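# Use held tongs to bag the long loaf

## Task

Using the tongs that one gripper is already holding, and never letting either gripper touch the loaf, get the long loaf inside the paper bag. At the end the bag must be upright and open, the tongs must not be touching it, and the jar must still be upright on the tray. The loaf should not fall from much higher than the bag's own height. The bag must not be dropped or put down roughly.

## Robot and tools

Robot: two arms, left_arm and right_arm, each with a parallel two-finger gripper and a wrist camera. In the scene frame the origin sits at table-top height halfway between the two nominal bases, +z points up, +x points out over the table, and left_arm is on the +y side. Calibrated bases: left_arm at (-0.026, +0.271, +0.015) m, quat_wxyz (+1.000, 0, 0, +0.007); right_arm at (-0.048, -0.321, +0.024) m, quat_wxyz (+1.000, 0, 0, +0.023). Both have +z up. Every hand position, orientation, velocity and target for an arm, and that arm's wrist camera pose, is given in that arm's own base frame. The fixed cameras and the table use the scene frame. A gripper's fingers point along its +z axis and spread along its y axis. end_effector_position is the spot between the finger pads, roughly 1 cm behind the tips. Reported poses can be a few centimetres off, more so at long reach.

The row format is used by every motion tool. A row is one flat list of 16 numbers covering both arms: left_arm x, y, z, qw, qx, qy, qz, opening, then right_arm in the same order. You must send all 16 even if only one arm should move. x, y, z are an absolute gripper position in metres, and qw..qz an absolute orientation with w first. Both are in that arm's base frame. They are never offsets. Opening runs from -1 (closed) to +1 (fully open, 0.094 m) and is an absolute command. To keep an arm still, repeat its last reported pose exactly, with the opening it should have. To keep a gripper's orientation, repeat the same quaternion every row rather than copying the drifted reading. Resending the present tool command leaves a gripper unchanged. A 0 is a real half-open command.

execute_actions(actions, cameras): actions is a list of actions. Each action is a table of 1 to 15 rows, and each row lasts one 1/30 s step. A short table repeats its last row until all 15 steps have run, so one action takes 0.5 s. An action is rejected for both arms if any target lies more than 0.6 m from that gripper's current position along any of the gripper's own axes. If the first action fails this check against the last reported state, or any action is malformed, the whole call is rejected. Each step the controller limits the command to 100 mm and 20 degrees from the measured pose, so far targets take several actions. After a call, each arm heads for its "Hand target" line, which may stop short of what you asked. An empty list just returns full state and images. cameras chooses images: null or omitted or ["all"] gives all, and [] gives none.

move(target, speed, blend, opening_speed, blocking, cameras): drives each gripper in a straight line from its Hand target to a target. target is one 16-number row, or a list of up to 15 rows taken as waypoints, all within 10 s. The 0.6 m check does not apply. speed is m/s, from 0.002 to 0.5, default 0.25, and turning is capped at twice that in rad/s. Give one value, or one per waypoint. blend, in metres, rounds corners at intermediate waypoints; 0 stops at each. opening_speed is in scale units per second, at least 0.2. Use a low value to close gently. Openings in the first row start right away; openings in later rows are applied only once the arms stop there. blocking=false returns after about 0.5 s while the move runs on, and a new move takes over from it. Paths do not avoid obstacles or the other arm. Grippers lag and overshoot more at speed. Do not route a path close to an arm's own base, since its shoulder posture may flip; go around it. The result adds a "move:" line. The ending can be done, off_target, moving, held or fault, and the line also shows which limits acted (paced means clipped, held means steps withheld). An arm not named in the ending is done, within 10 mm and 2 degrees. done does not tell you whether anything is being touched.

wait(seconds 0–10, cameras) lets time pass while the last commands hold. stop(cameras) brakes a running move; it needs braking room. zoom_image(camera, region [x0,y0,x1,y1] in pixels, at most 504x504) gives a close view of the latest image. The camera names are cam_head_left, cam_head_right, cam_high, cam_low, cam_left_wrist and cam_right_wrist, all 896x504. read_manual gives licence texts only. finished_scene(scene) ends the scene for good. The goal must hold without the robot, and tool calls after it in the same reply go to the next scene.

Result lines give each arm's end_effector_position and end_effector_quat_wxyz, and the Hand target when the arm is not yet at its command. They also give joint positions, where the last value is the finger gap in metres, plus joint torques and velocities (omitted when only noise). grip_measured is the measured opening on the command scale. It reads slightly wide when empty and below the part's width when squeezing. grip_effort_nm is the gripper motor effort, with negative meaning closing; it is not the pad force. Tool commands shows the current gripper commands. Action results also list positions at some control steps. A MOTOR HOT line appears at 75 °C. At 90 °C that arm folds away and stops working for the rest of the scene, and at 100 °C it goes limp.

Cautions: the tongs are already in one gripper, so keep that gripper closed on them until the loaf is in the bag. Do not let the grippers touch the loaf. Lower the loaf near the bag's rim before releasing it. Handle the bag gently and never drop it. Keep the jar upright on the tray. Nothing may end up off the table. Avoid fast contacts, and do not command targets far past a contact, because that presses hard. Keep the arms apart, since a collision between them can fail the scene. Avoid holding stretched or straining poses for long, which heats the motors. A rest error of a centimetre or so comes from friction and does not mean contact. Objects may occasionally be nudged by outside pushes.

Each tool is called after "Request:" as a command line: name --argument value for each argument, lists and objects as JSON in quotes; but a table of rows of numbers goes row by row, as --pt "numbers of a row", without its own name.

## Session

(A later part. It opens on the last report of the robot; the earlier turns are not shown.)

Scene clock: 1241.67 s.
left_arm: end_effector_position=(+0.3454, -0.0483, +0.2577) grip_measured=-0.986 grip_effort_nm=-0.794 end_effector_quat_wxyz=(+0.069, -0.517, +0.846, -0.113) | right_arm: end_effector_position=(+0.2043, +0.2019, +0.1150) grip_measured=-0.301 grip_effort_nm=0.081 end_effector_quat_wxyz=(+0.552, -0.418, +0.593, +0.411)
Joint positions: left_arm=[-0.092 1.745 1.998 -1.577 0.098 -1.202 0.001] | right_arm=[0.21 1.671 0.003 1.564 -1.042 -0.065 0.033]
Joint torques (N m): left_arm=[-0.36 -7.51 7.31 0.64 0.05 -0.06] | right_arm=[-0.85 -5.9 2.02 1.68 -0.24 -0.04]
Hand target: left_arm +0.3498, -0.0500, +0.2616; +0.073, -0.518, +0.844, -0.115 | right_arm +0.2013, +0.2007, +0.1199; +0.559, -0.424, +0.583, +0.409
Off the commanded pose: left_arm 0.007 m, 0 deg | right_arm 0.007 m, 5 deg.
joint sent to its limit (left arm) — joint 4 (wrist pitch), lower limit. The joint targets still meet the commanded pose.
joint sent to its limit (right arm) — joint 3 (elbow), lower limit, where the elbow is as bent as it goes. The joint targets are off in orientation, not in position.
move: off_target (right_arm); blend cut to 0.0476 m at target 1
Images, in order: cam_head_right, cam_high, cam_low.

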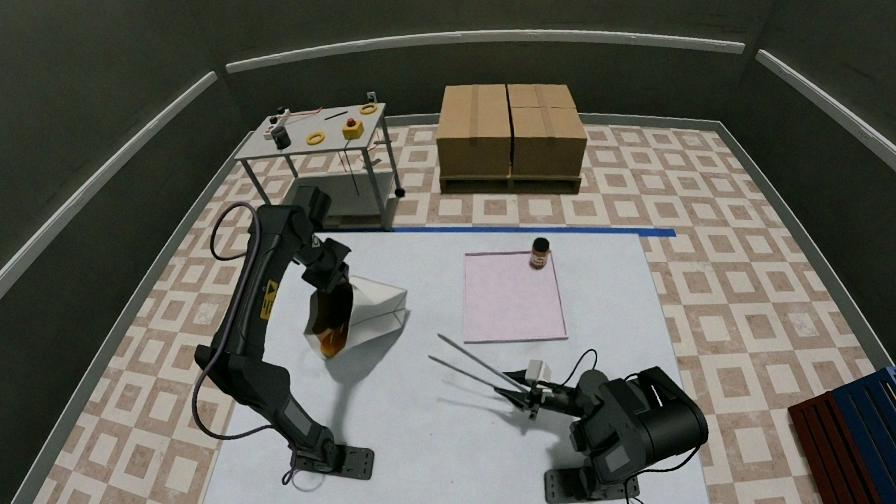

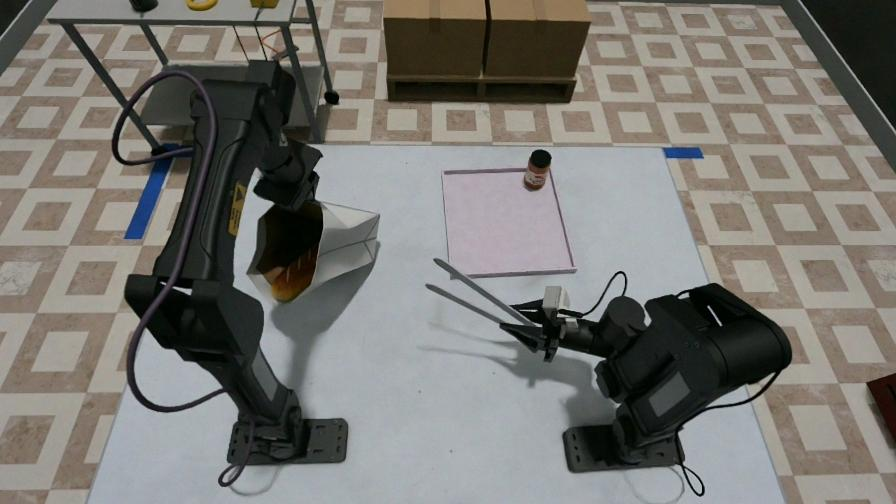

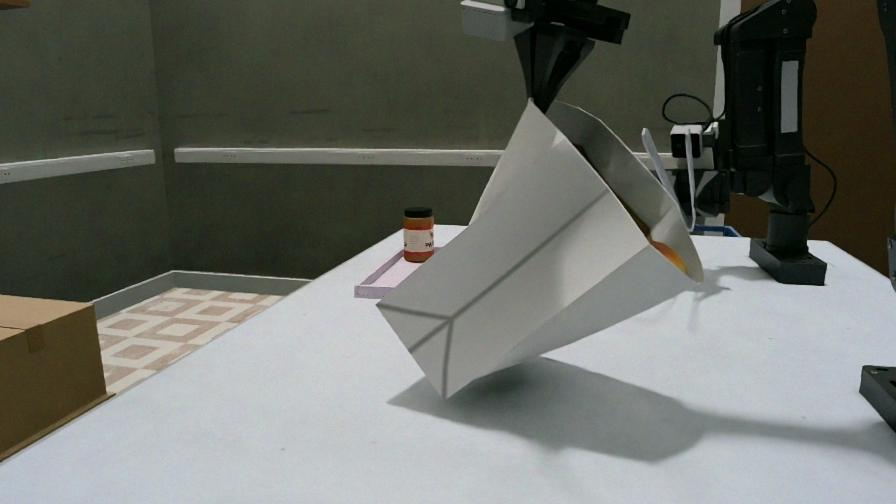

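Request:
move --target '[0.385,-0.08,0.265,0.0238,-0.7867,0.6035,-0.1283,-1,0.2,0.2,0.12,0.5862,-0.3954,0.5862,0.3954,-0.3]' --speed 0.1

Scene clock: 1260.97 s.
left_arm: end_effector_position=(+0.3798, -0.0787, +0.2650) grip_measured=-0.986 grip_effort_nm=-0.784 end_effector_quat_wxyz=(-0.032, +0.782, -0.603, +0.152) | right_arm: end_effector_position=(+0.2039, +0.2021, +0.1153) grip_measured=-0.301 grip_effort_nm=0.085 end_effector_quat_wxyz=(+0.552, -0.419, +0.591, +0.411)
Joint positions: left_arm=[-0.168 1.874 2.181 -1.577 0.085 -2.009 0.001] | right_arm=[0.21 1.671 0.003 1.565 -1.044 -0.065 0.033]
Joint torques (N m): left_arm=[-0.8 -8.17 7.15 0.75 -0.01 -0.07] | right_arm=[-0.96 -5.91 2.02 1.66 -0.22 -0.04]
Hand target: left_arm +0.3847, -0.0800, +0.2646; -0.035, +0.784, -0.601, +0.151 | right_arm +0.2011, +0.2006, +0.1200; +0.559, -0.424, +0.583, +0.409
Off the commanded pose: left_arm 0.005 m, 3 deg | right_arm 0.006 m, 5 deg.
joint sent to its limit (left arm) — joint 4 (wrist pitch), lower limit. The joint targets are off in orientation, not in position.
joint sent to its limit (right arm) — joint 3 (elbow), lower limit, where the elbow is as bent as it goes. The joint targets are off in orientation, not in position.
move: off_target (left_arm, right_arm)
camera_calibration:
cam_left_wrist: T_world_to_cam=[[0.944461, 0.258464, 0.202954, -0.386316], [0.0912303, -0.799528, 0.59366, -0.216307], [0.315708, -0.542173, -0.778702, 0.133629], [0, 0, 0, 1]]
cam_right_wrist: T_world_to_cam=[[0.949595, -0.313424, -0.00591809, -0.128229], [-0.152806, -0.446315, -0.881733, 0.262815], [0.273715, 0.838193, -0.471712, -0.0828364], [0, 0, 0, 1]]

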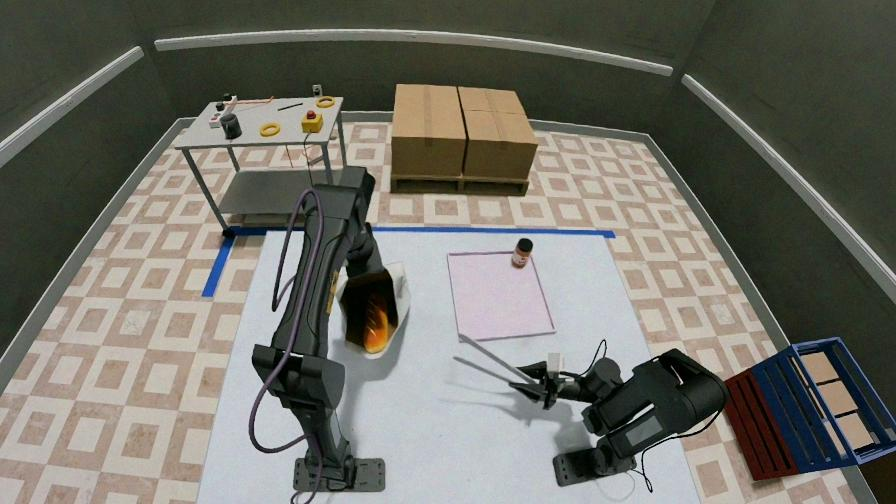

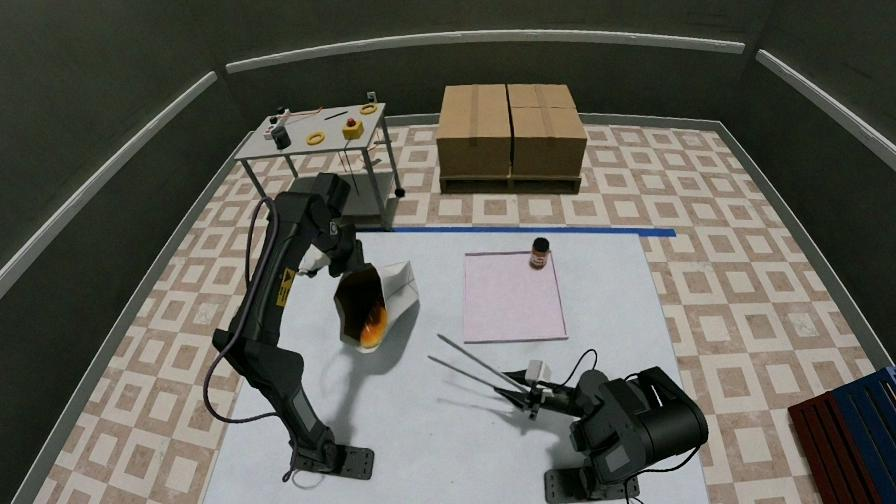

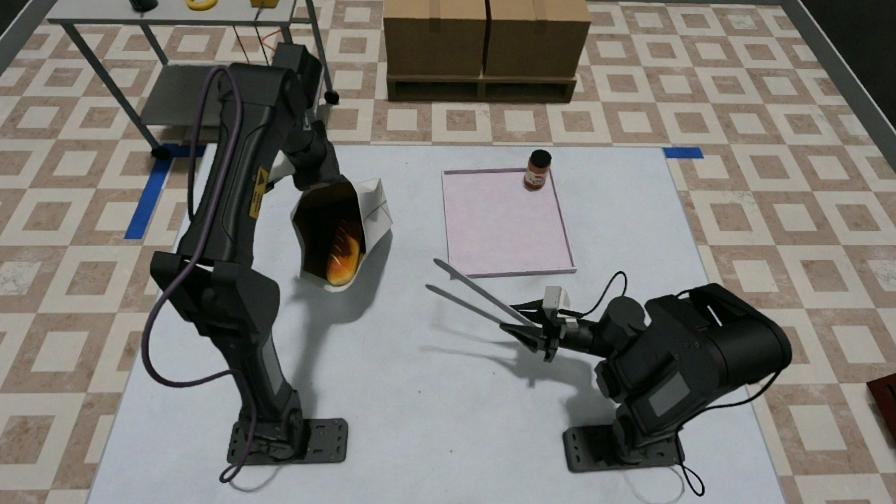

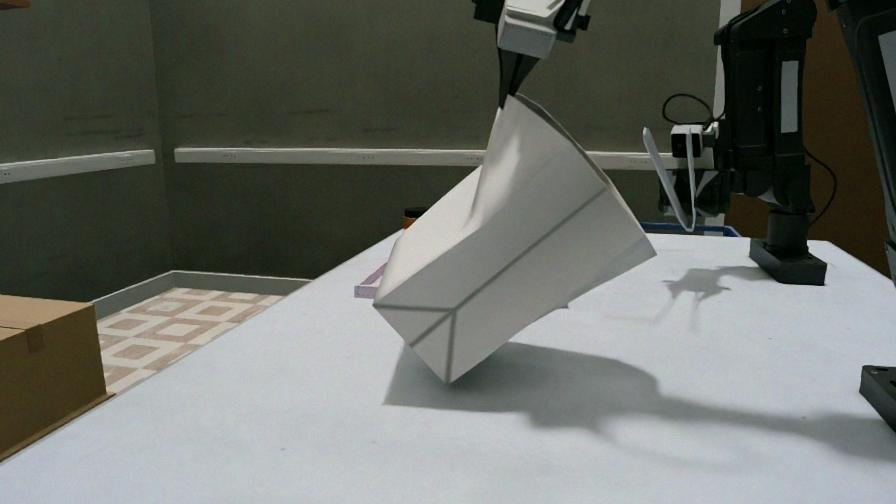

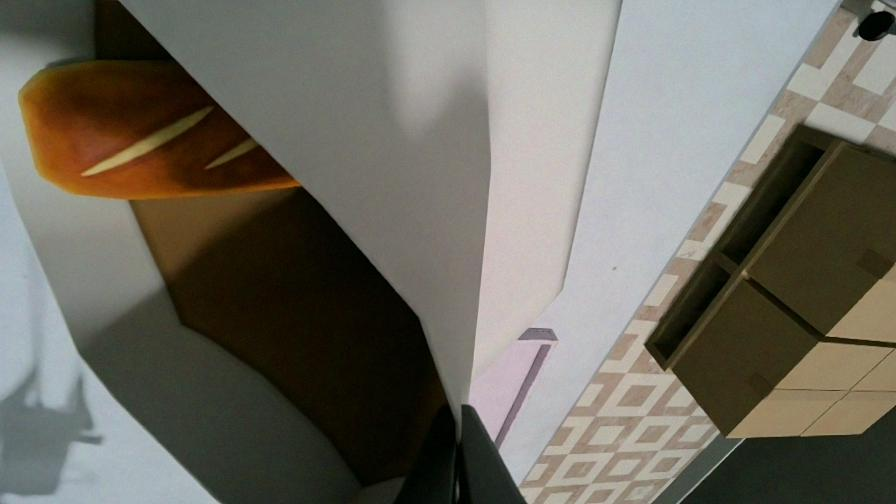

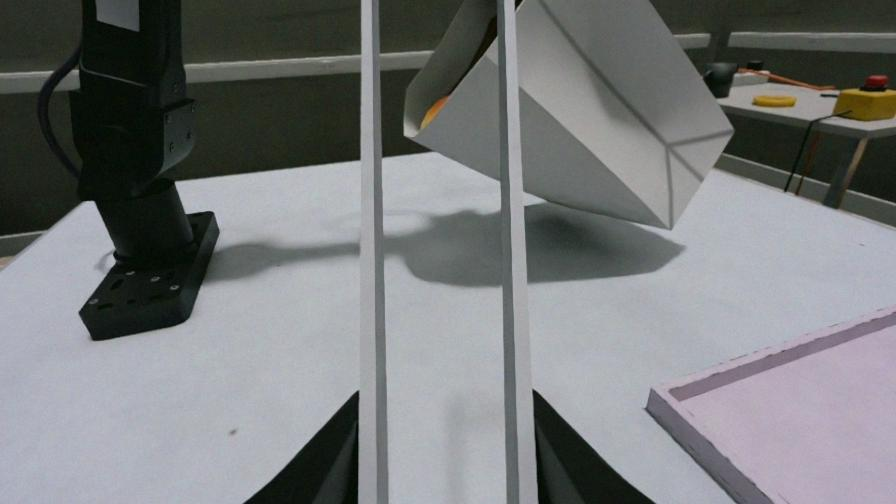

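Request:
move --pt "0.335 0.0 0.262 0.0682 -0.5181 0.8453 -0.1113 -1 0.4 0.05 0.13 0.5862 -0.3954 0.5862 0.3954 -0.3" --pt "0.335 0.0 0.262 0.0682 -0.5181 0.8453 -0.1113 -1 0.58 0.13 0.10 0.5862 -0.3954 0.5862 0.3954 -0.3" --speed 0.1 --blend '[0.05,0]'

Scene clock: 1285.50 s.
left_arm: end_effector_position=(+0.3446, -0.0013, +0.2521) grip_measured=-0.986 grip_effort_nm=-0.789 end_effector_quat_wxyz=(+0.066, -0.522, +0.843, -0.111) | right_arm: end_effector_position=(+0.5740, +0.1284, +0.1125) grip_measured=-0.301 grip_effort_nm=0.081 end_effector_quat_wxyz=(+0.590, -0.401, +0.580, +0.394)
Joint positions: left_arm=[0.062 1.74 1.969 -1.577 0.132 -1.063 0.001] | right_arm=[-0.075 2.556 1.657 0.919 -1.269 0.004 0.033]
Joint torques (N m): left_arm=[0.35 -12.97 4.01 0.63 0.1 0.13] | right_arm=[0.38 -12.15 9.61 1.32 0.12 -0.05]
Hand target: left_arm +0.3353, -0.0002, +0.2612; +0.076, -0.518, +0.844, -0.116 | right_arm +0.5792, +0.1298, +0.1000; +0.586, -0.395, +0.586, +0.395
Off the commanded pose: left_arm 0.014 m, 1 deg | right_arm 0.014 m, 1 deg.
joint sent to its limit (left arm) — joint 4 (wrist pitch), lower limit. The joint targets still meet the commanded pose.
move: off_target (left_arm, right_arm)
camera_calibration:
cam_left_wrist: T_world_to_cam=[[0.869411, -0.440749, 0.223305, -0.350622], [-0.493769, -0.758748, 0.424846, 0.100572], [-0.0178187, -0.479626, -0.877292, 0.31659], [0, 0, 0, 1]]
cam_right_wrist: T_world_to_cam=[[0.927592, -0.372176, 0.032528, -0.486991], [-0.129096, -0.401018, -0.906928, 0.267493], [0.350581, 0.83706, -0.420027, -0.173483], [0, 0, 0, 1]]

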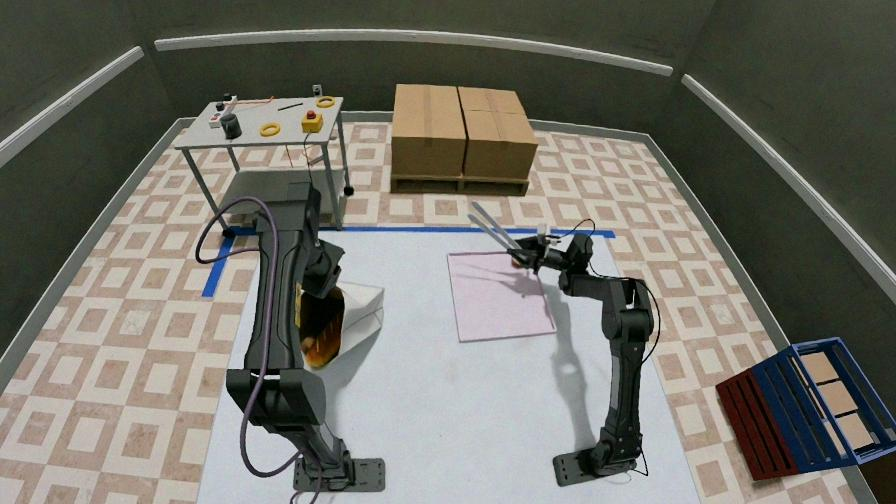

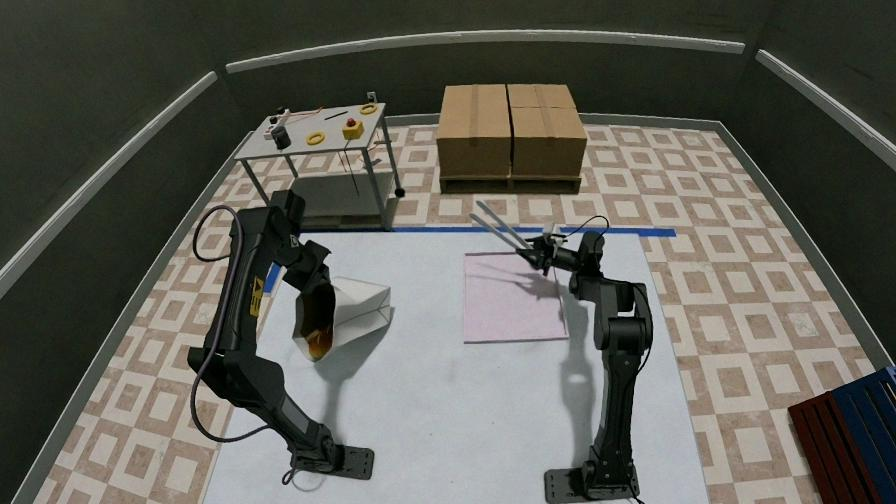

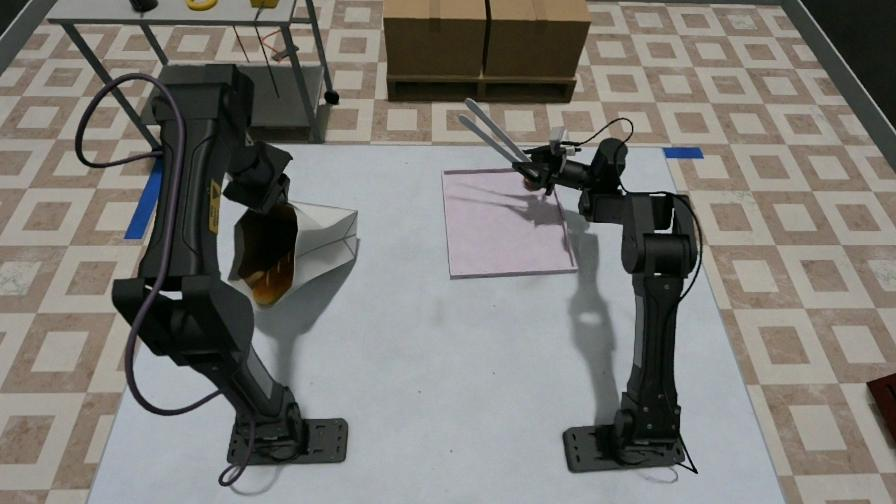

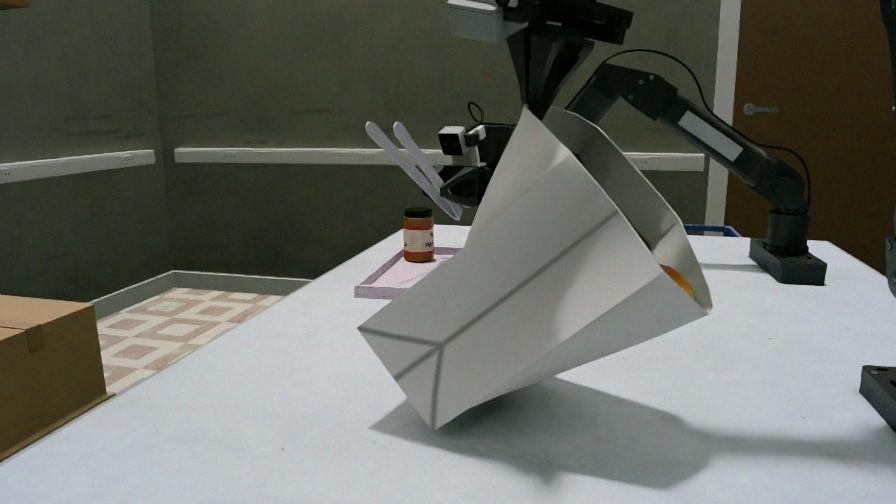

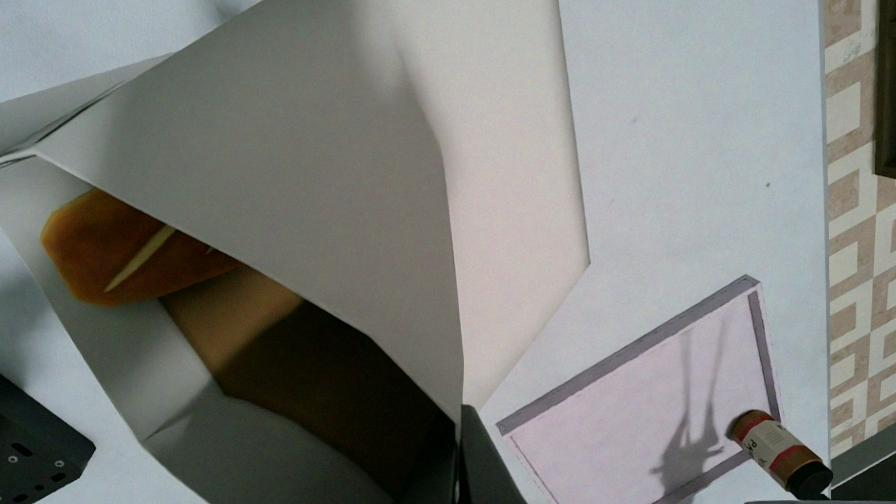

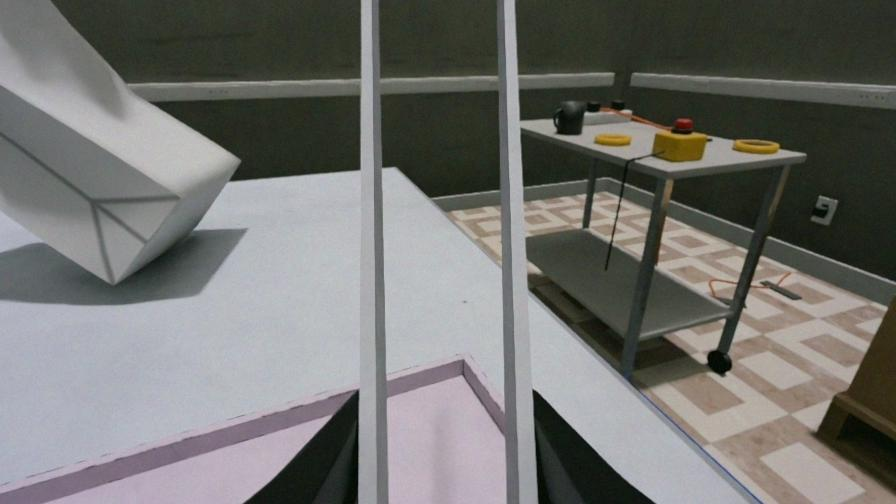

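Request:
move --pt "0.335 0.0 0.262 0.0682 -0.5181 0.8453 -0.1113 -1 0.56 0.25 0.09 0.5862 -0.3954 0.5862 0.3954 -0.3" --pt "0.335 0.0 0.262 0.0682 -0.5181 0.8453 -0.1113 -1 0.56 0.38 0.05 0.5862 -0.3954 0.5862 0.3954 -0.3" --speed 0.1 --blend '[0.05,0]' --cameras '["cam_high","cam_low","cam_right_wrist"]'

Scene clock: 1303.17 s.
left_arm: end_effector_position=(+0.3446, -0.0014, +0.2521) grip_measured=-0.986 grip_effort_nm=-0.789 end_effector_quat_wxyz=(+0.066, -0.522, +0.843, -0.111) | right_arm: end_effector_position=(+0.5549, +0.3797, +0.0637) grip_measured=-0.301 grip_effort_nm=0.085 end_effector_quat_wxyz=(+0.587, -0.399, +0.580, +0.398)
Joint positions: left_arm=[0.062 1.74 1.969 -1.577 0.133 -1.062 0.001] | right_arm=[0.409 2.762 1.861 0.912 -0.79 0.001 0.033]
Joint torques (N m): left_arm=[0.57 -12.93 4.05 0.63 0.06 0.13] | right_arm=[-0.09 -13.31 10.07 1.7 0.11 -0.02]
Heat: left arm: 50 °C; right arm: 44 °C.
Hand target: left_arm +0.3353, -0.0002, +0.2612; +0.076, -0.518, +0.844, -0.116 | right_arm +0.5591, +0.3794, +0.0501; +0.586, -0.395, +0.586, +0.395
Off the commanded pose: left_arm 0.014 m, 1 deg | right_arm 0.015 m, 1 deg.
joint sent to its limit (left arm) — joint 4 (wrist pitch), lower limit. The joint targets still meet the commanded pose.
move: off_target (left_arm, right_arm)
camera_calibration:
cam_right_wrist: T_world_to_cam=[[0.92965, -0.367676, 0.0237852, -0.376457], [-0.133915, -0.397326, -0.907854, 0.322884], [0.343247, 0.840801, -0.418611, -0.395103], [0, 0, 0, 1]]
Images, in order: cam_high, cam_low, cam_right_wrist.

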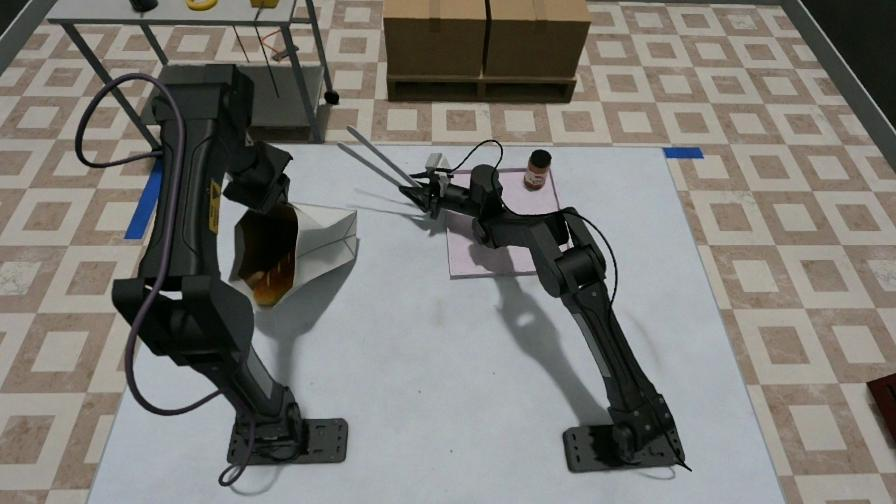

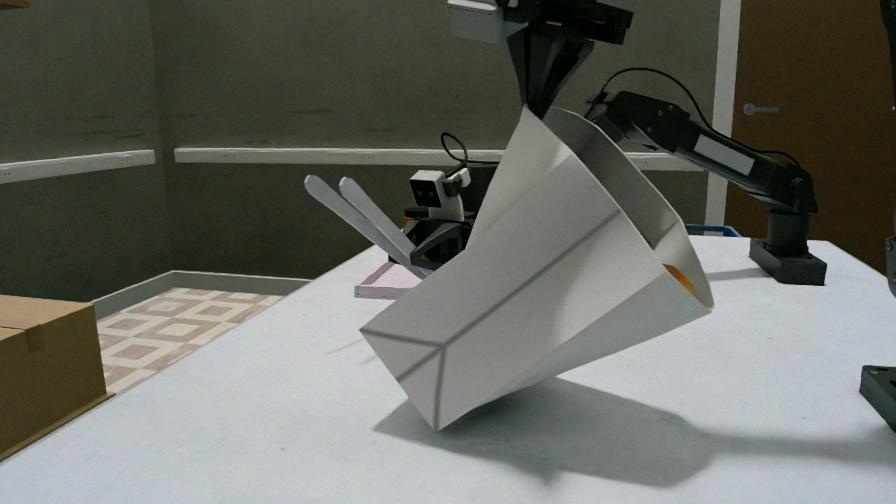

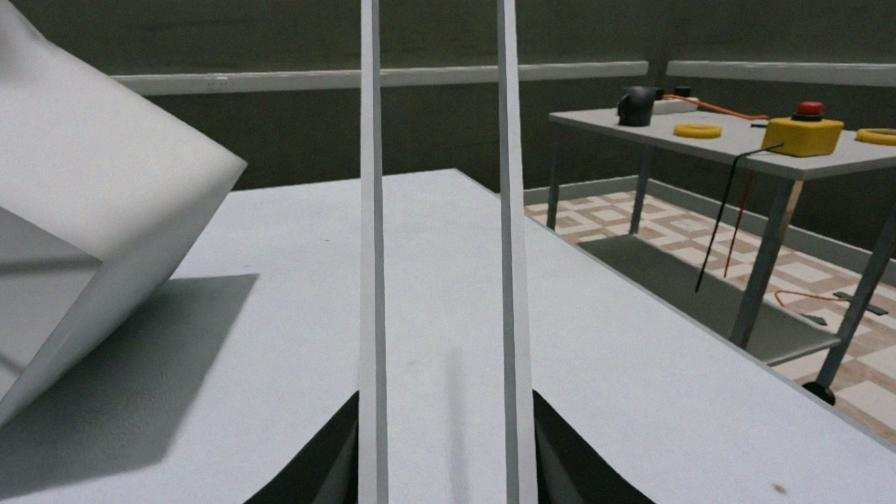

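Request:
move --target '[0.335,0.0,0.262,0.0682,-0.5181,0.8453,-0.1113,-1,0.495,0.40,0.03,0.5862,-0.3954,0.5862,0.3954,-0.3]' --speed 0.08 --cameras '["cam_high","cam_low","cam_right_wrist"]'

Request:
move --target '[0.335,0.0,0.265,0.0682,-0.5181,0.8453,-0.1113,-1,0.445,0.415,0.03,0.5862,-0.3954,0.5862,0.3954,-0.3]' --speed 0.04 --cameras '["cam_high","cam_low","cam_right_wrist"]'

Scene clock: 1314.57 s.
Off the commanded pose: left_arm 0.014 m, 1 deg | right_arm 0.013 m, 3 deg.
joint sent to its limit (left arm) — joint 4 (wrist pitch), lower limit. The joint targets still meet the commanded pose.
move: off_target (left_arm, right_arm)
camera_calibration:
cam_right_wrist: T_world_to_cam=[[0.917027, -0.394658, 0.0575083, -0.307104], [-0.10429, -0.376466, -0.920542, 0.27519], [0.384949, 0.838164, -0.386388, -0.421844], [0, 0, 0, 1]]
Images, in order: cam_high, cam_low, cam_right_wrist.

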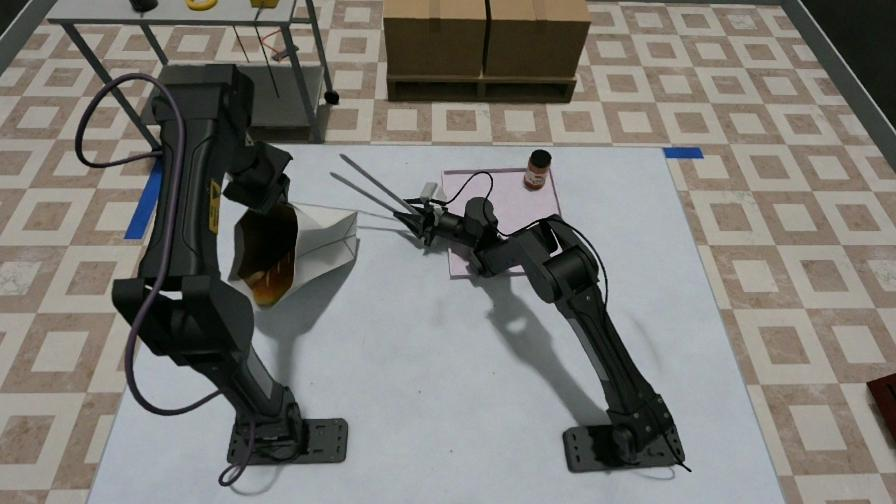

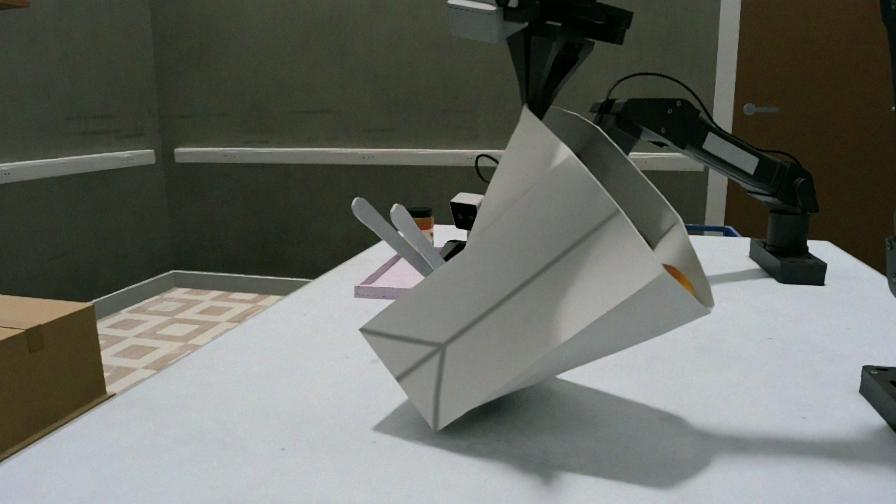

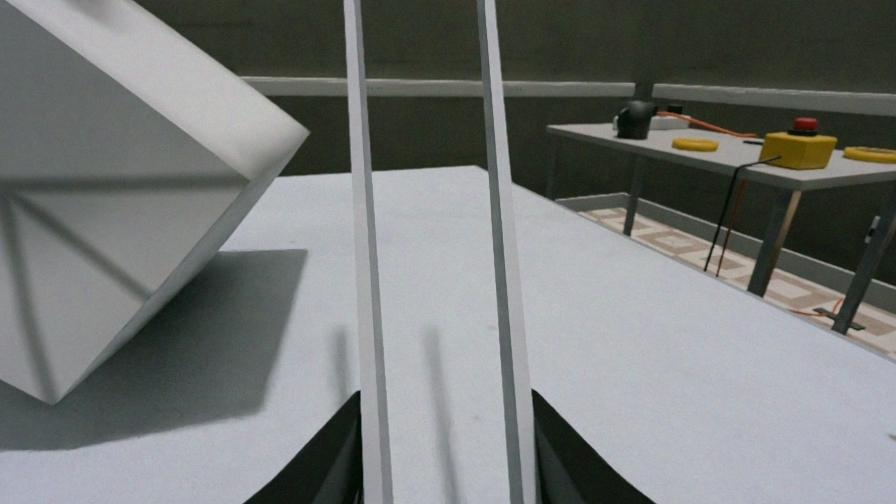

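Scene clock: 1316.23 s.
left_arm: end_effector_position=(+0.3446, -0.0014, +0.2521) grip_measured=-0.986 grip_effort_nm=-0.794 end_effector_quat_wxyz=(+0.066, -0.522, +0.843, -0.111) | right_arm: end_effector_position=(+0.4543, +0.4096, +0.0375) grip_measured=-0.301 grip_effort_nm=0.066 end_effector_quat_wxyz=(+0.610, -0.392, +0.569, +0.388)
Joint positions: left_arm=[0.062 1.74 1.969 -1.577 0.133 -1.062 0.001] | right_arm=[0.566 2.661 1.402 1.314 -0.603 -0.006 0.033]
Joint torques (N m): left_arm=[0.43 -13.39 4.14 0.67 0.08 0.12] | right_arm=[1.48 -16.62 3.3 1.36 0 0.06]
Hand target: left_arm +0.3353, -0.0002, +0.2640; +0.080, -0.518, +0.843, -0.118 | right_arm +0.4448, +0.4148, +0.0301; +0.587, -0.395, +0.586, +0.396
Off the commanded pose: left_arm 0.016 m, 1 deg | right_arm 0.013 m, 3 deg.
joint sent to its limit (left arm) — joint 4 (wrist pitch), lower limit. The joint targets still meet the commanded pose.
move: off_target (left_arm, right_arm)
camera_calibration:
cam_right_wrist: T_world_to_cam=[[0.916597, -0.396161, 0.0539172, -0.254835], [-0.106885, -0.37275, -0.921755, 0.275664], [0.385261, 0.839115, -0.384005, -0.416351], [0, 0, 0, 1]]
Images, in order: cam_high, cam_low, cam_right_wrist.

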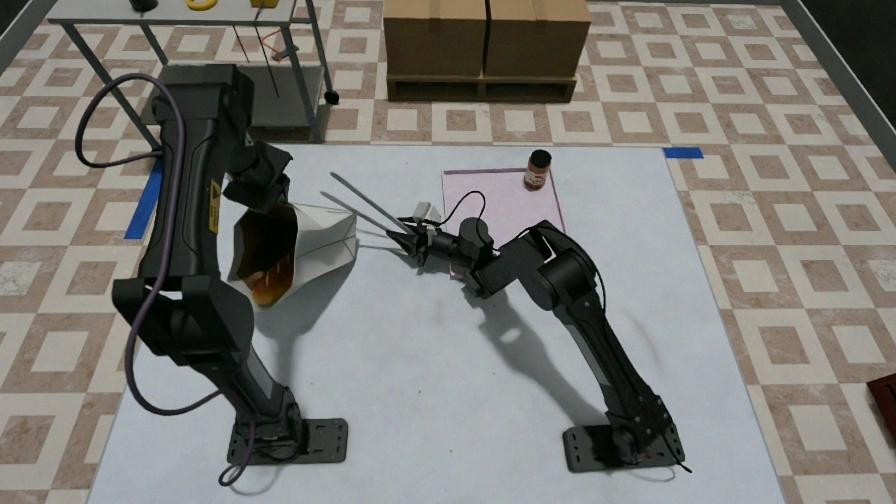

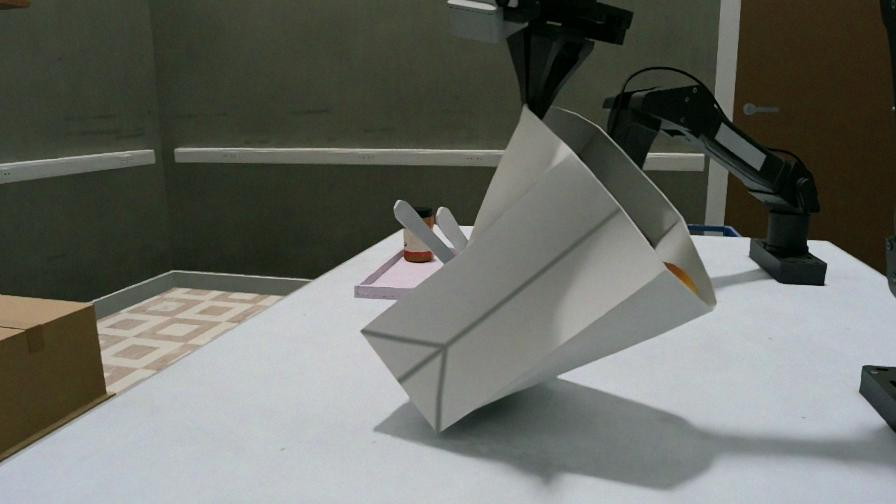

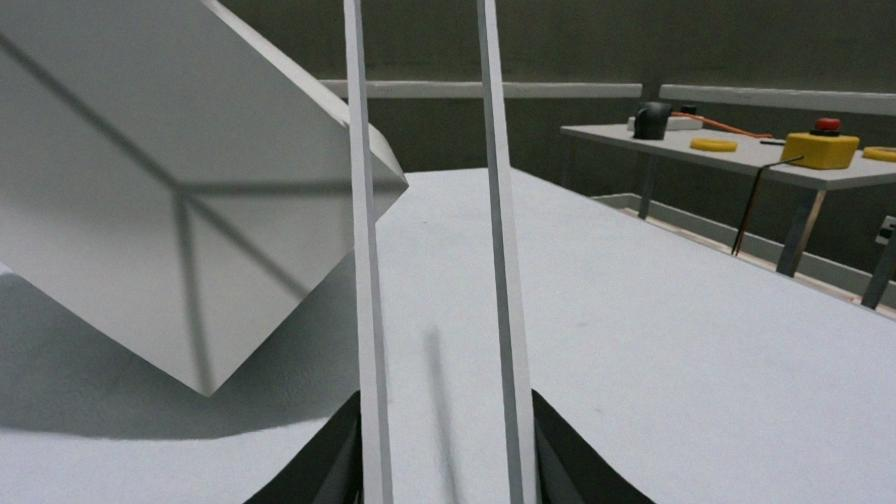

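Request:
move --pt "0.335 0.0 0.265 0.0682 -0.5181 0.8453 -0.1113 -1 0.50 0.43 0.03 0.5862 -0.3954 0.5862 0.3954 -0.3" --pt "0.335 0.0 0.265 0.0682 -0.5181 0.8453 -0.1113 -1 0.51 0.48 0.03 0.5862 -0.3954 0.5862 0.3954 -0.3" --pt "0.335 0.0 0.265 0.0682 -0.5181 0.8453 -0.1113 -1 0.45 0.50 0.03 0.5862 -0.3954 0.5862 0.3954 -0.3" --speed 0.06 --blend '[0.02,0,0]' --cameras '["cam_high","cam_low","cam_right_wrist"]'

Scene clock: 1328.40 s.
left_arm: end_effector_position=(+0.3433, -0.0015, +0.2544) grip_measured=-0.986 grip_effort_nm=-0.794 end_effector_quat_wxyz=(+0.068, -0.522, +0.843, -0.113) | right_arm: end_effector_position=(+0.4622, +0.4930, +0.0381) grip_measured=-0.301 grip_effort_nm=0.061 end_effector_quat_wxyz=(+0.612, -0.387, +0.570, +0.388)
Joint positions: left_arm=[0.062 1.732 1.969 -1.578 0.133 -1.062 0.001] | right_arm=[0.698 2.793 1.739 1.109 -0.463 -0.006 0.033]
Joint torques (N m): left_arm=[0.61 -12.63 4.27 0.67 0.12 0.13] | right_arm=[1.73 -18.43 4.21 1.39 -0.07 0.06]
Hand target: left_arm +0.3353, -0.0002, +0.2642; +0.080, -0.518, +0.843, -0.118 | right_arm +0.4499, +0.4997, +0.0301; +0.587, -0.395, +0.586, +0.396
Off the commanded pose: left_arm 0.014 m, 1 deg | right_arm 0.016 m, 4 deg.
joint sent to its limit (left arm) — joint 4 (wrist pitch), lower limit. The joint targets still meet the commanded pose.
move: off_target (left_arm, right_arm)
camera_calibration:
cam_right_wrist: T_world_to_cam=[[0.913828, -0.403289, 0.0477078, -0.223987], [-0.113222, -0.365833, -0.923768, 0.307693], [0.389998, 0.838764, -0.379969, -0.491301], [0, 0, 0, 1]]
Images, in order: cam_high, cam_low, cam_right_wrist.

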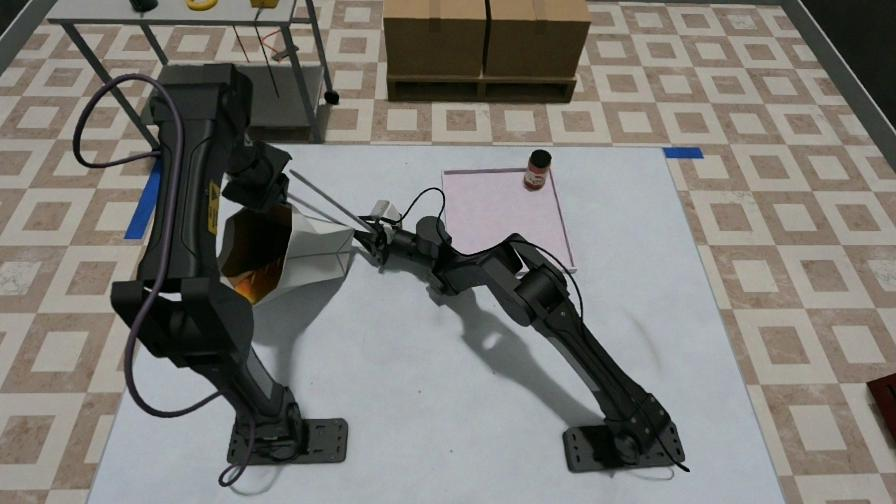

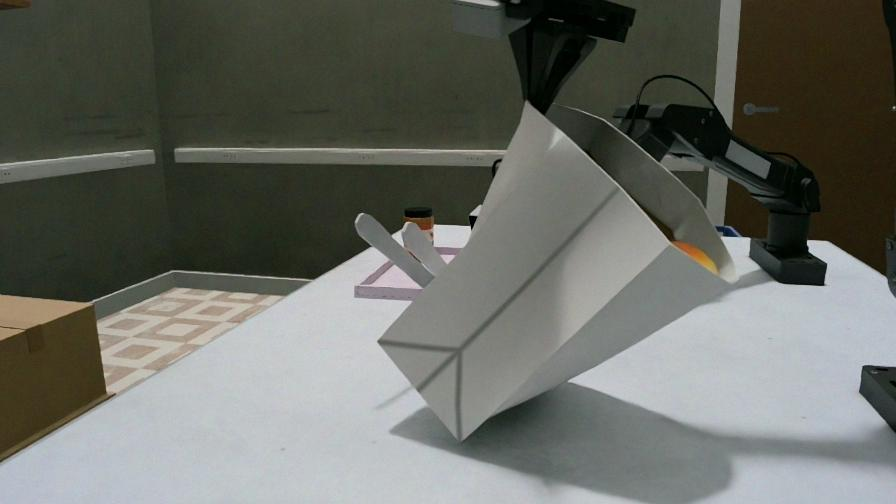

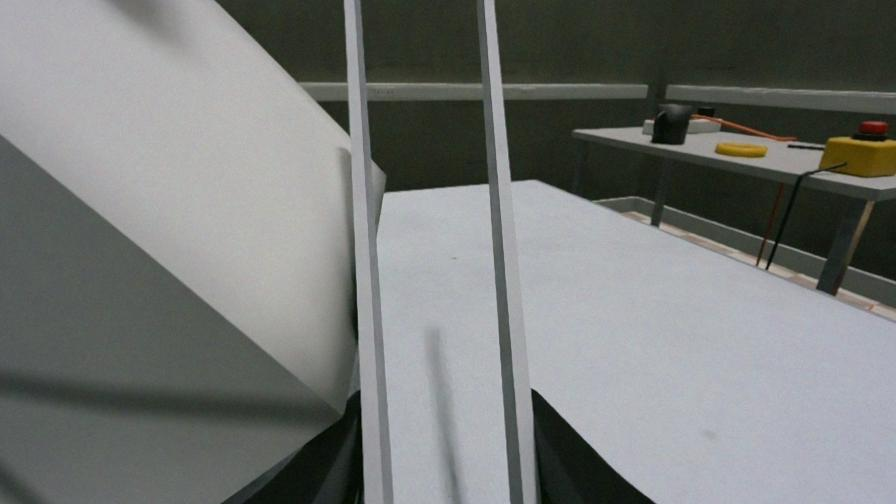

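Request:
move --target '[0.35,-0.01,0.268,0.0682,-0.5181,0.8453,-0.1113,-1,0.40,0.515,0.025,0.5862,-0.3954,0.5862,0.3954,-0.3]' --speed 0.05 --cameras '["cam_high","cam_low","cam_right_wrist","cam_left_wrist"]'

Scene clock: 1334.90 s.
left_arm: end_effector_position=(+0.3456, -0.0075, +0.2618) grip_measured=-0.986 grip_effort_nm=-0.789 end_effector_quat_wxyz=(+0.079, -0.518, +0.844, -0.116) | right_arm: end_effector_position=(+0.4183, +0.5052, +0.0388) grip_measured=-0.301 grip_effort_nm=0.056 end_effector_quat_wxyz=(+0.621, -0.379, +0.569, +0.384)
Joint positions: left_arm=[0.04 1.732 1.996 -1.582 0.125 -1.078 0.001] | right_arm=[0.782 2.737 1.58 1.227 -0.36 -0.01 0.033]
Joint torques (N m): left_arm=[-0.76 -7.98 7.12 0.73 0.1 -0.08] | right_arm=[2.48 -17.29 3.7 1.34 -0.2 0.09]
Heat: left arm: 52 °C; right arm: 52 °C.
Hand target: left_arm +0.3497, -0.0101, +0.2675; +0.086, -0.518, +0.842, -0.122 | right_arm +0.3998, +0.5143, +0.0252; +0.587, -0.395, +0.586, +0.395
Off the commanded pose: left_arm 0.008 m, 1 deg | right_arm 0.025 m, 5 deg.
joint sent to its limit (left arm) — joint 4 (wrist pitch), lower limit. The joint targets still meet the commanded pose.
move: off_target (right_arm)
camera_calibration:
cam_left_wrist: T_world_to_cam=[[0.860414, -0.446839, 0.244996, -0.359007], [-0.509583, -0.757959, 0.407214, 0.102409], [0.00373738, -0.475218, -0.87986, 0.315348], [0, 0, 0, 1]]
cam_right_wrist: T_world_to_cam=[[0.905177, -0.421977, 0.0508905, -0.166071], [-0.111567, -0.351423, -0.929545, 0.300099], [0.410131, 0.835726, -0.365179, -0.491639], [0, 0, 0, 1]]
Images, in order: cam_high, cam_low, cam_left_wrist, cam_right_wrist.

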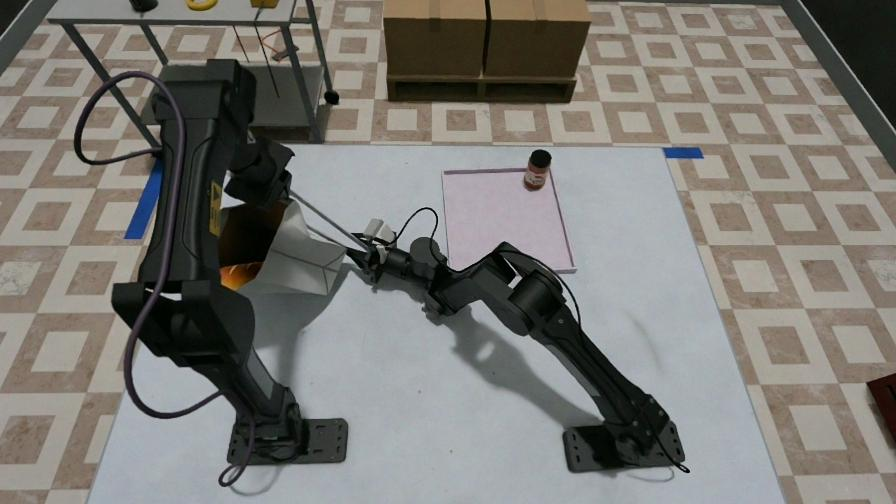

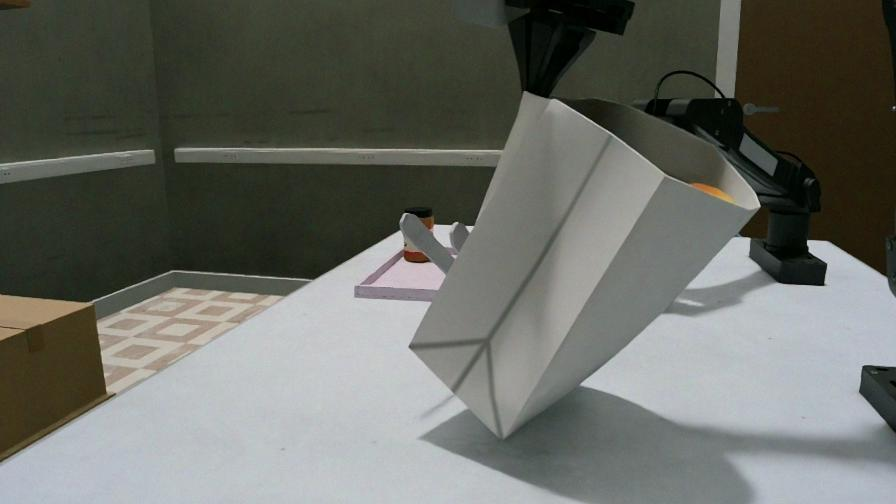

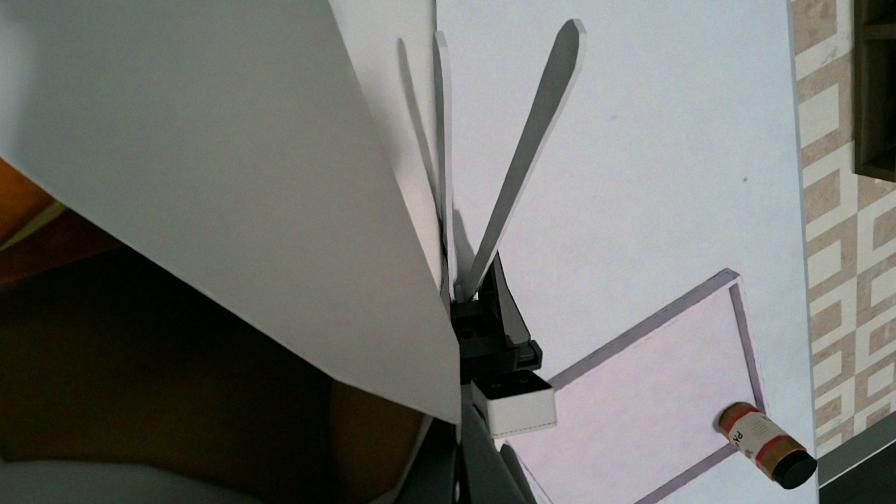

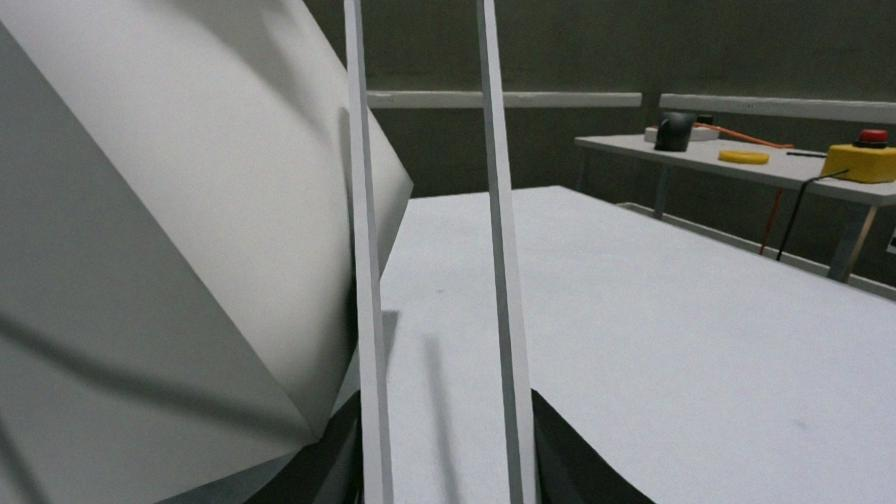

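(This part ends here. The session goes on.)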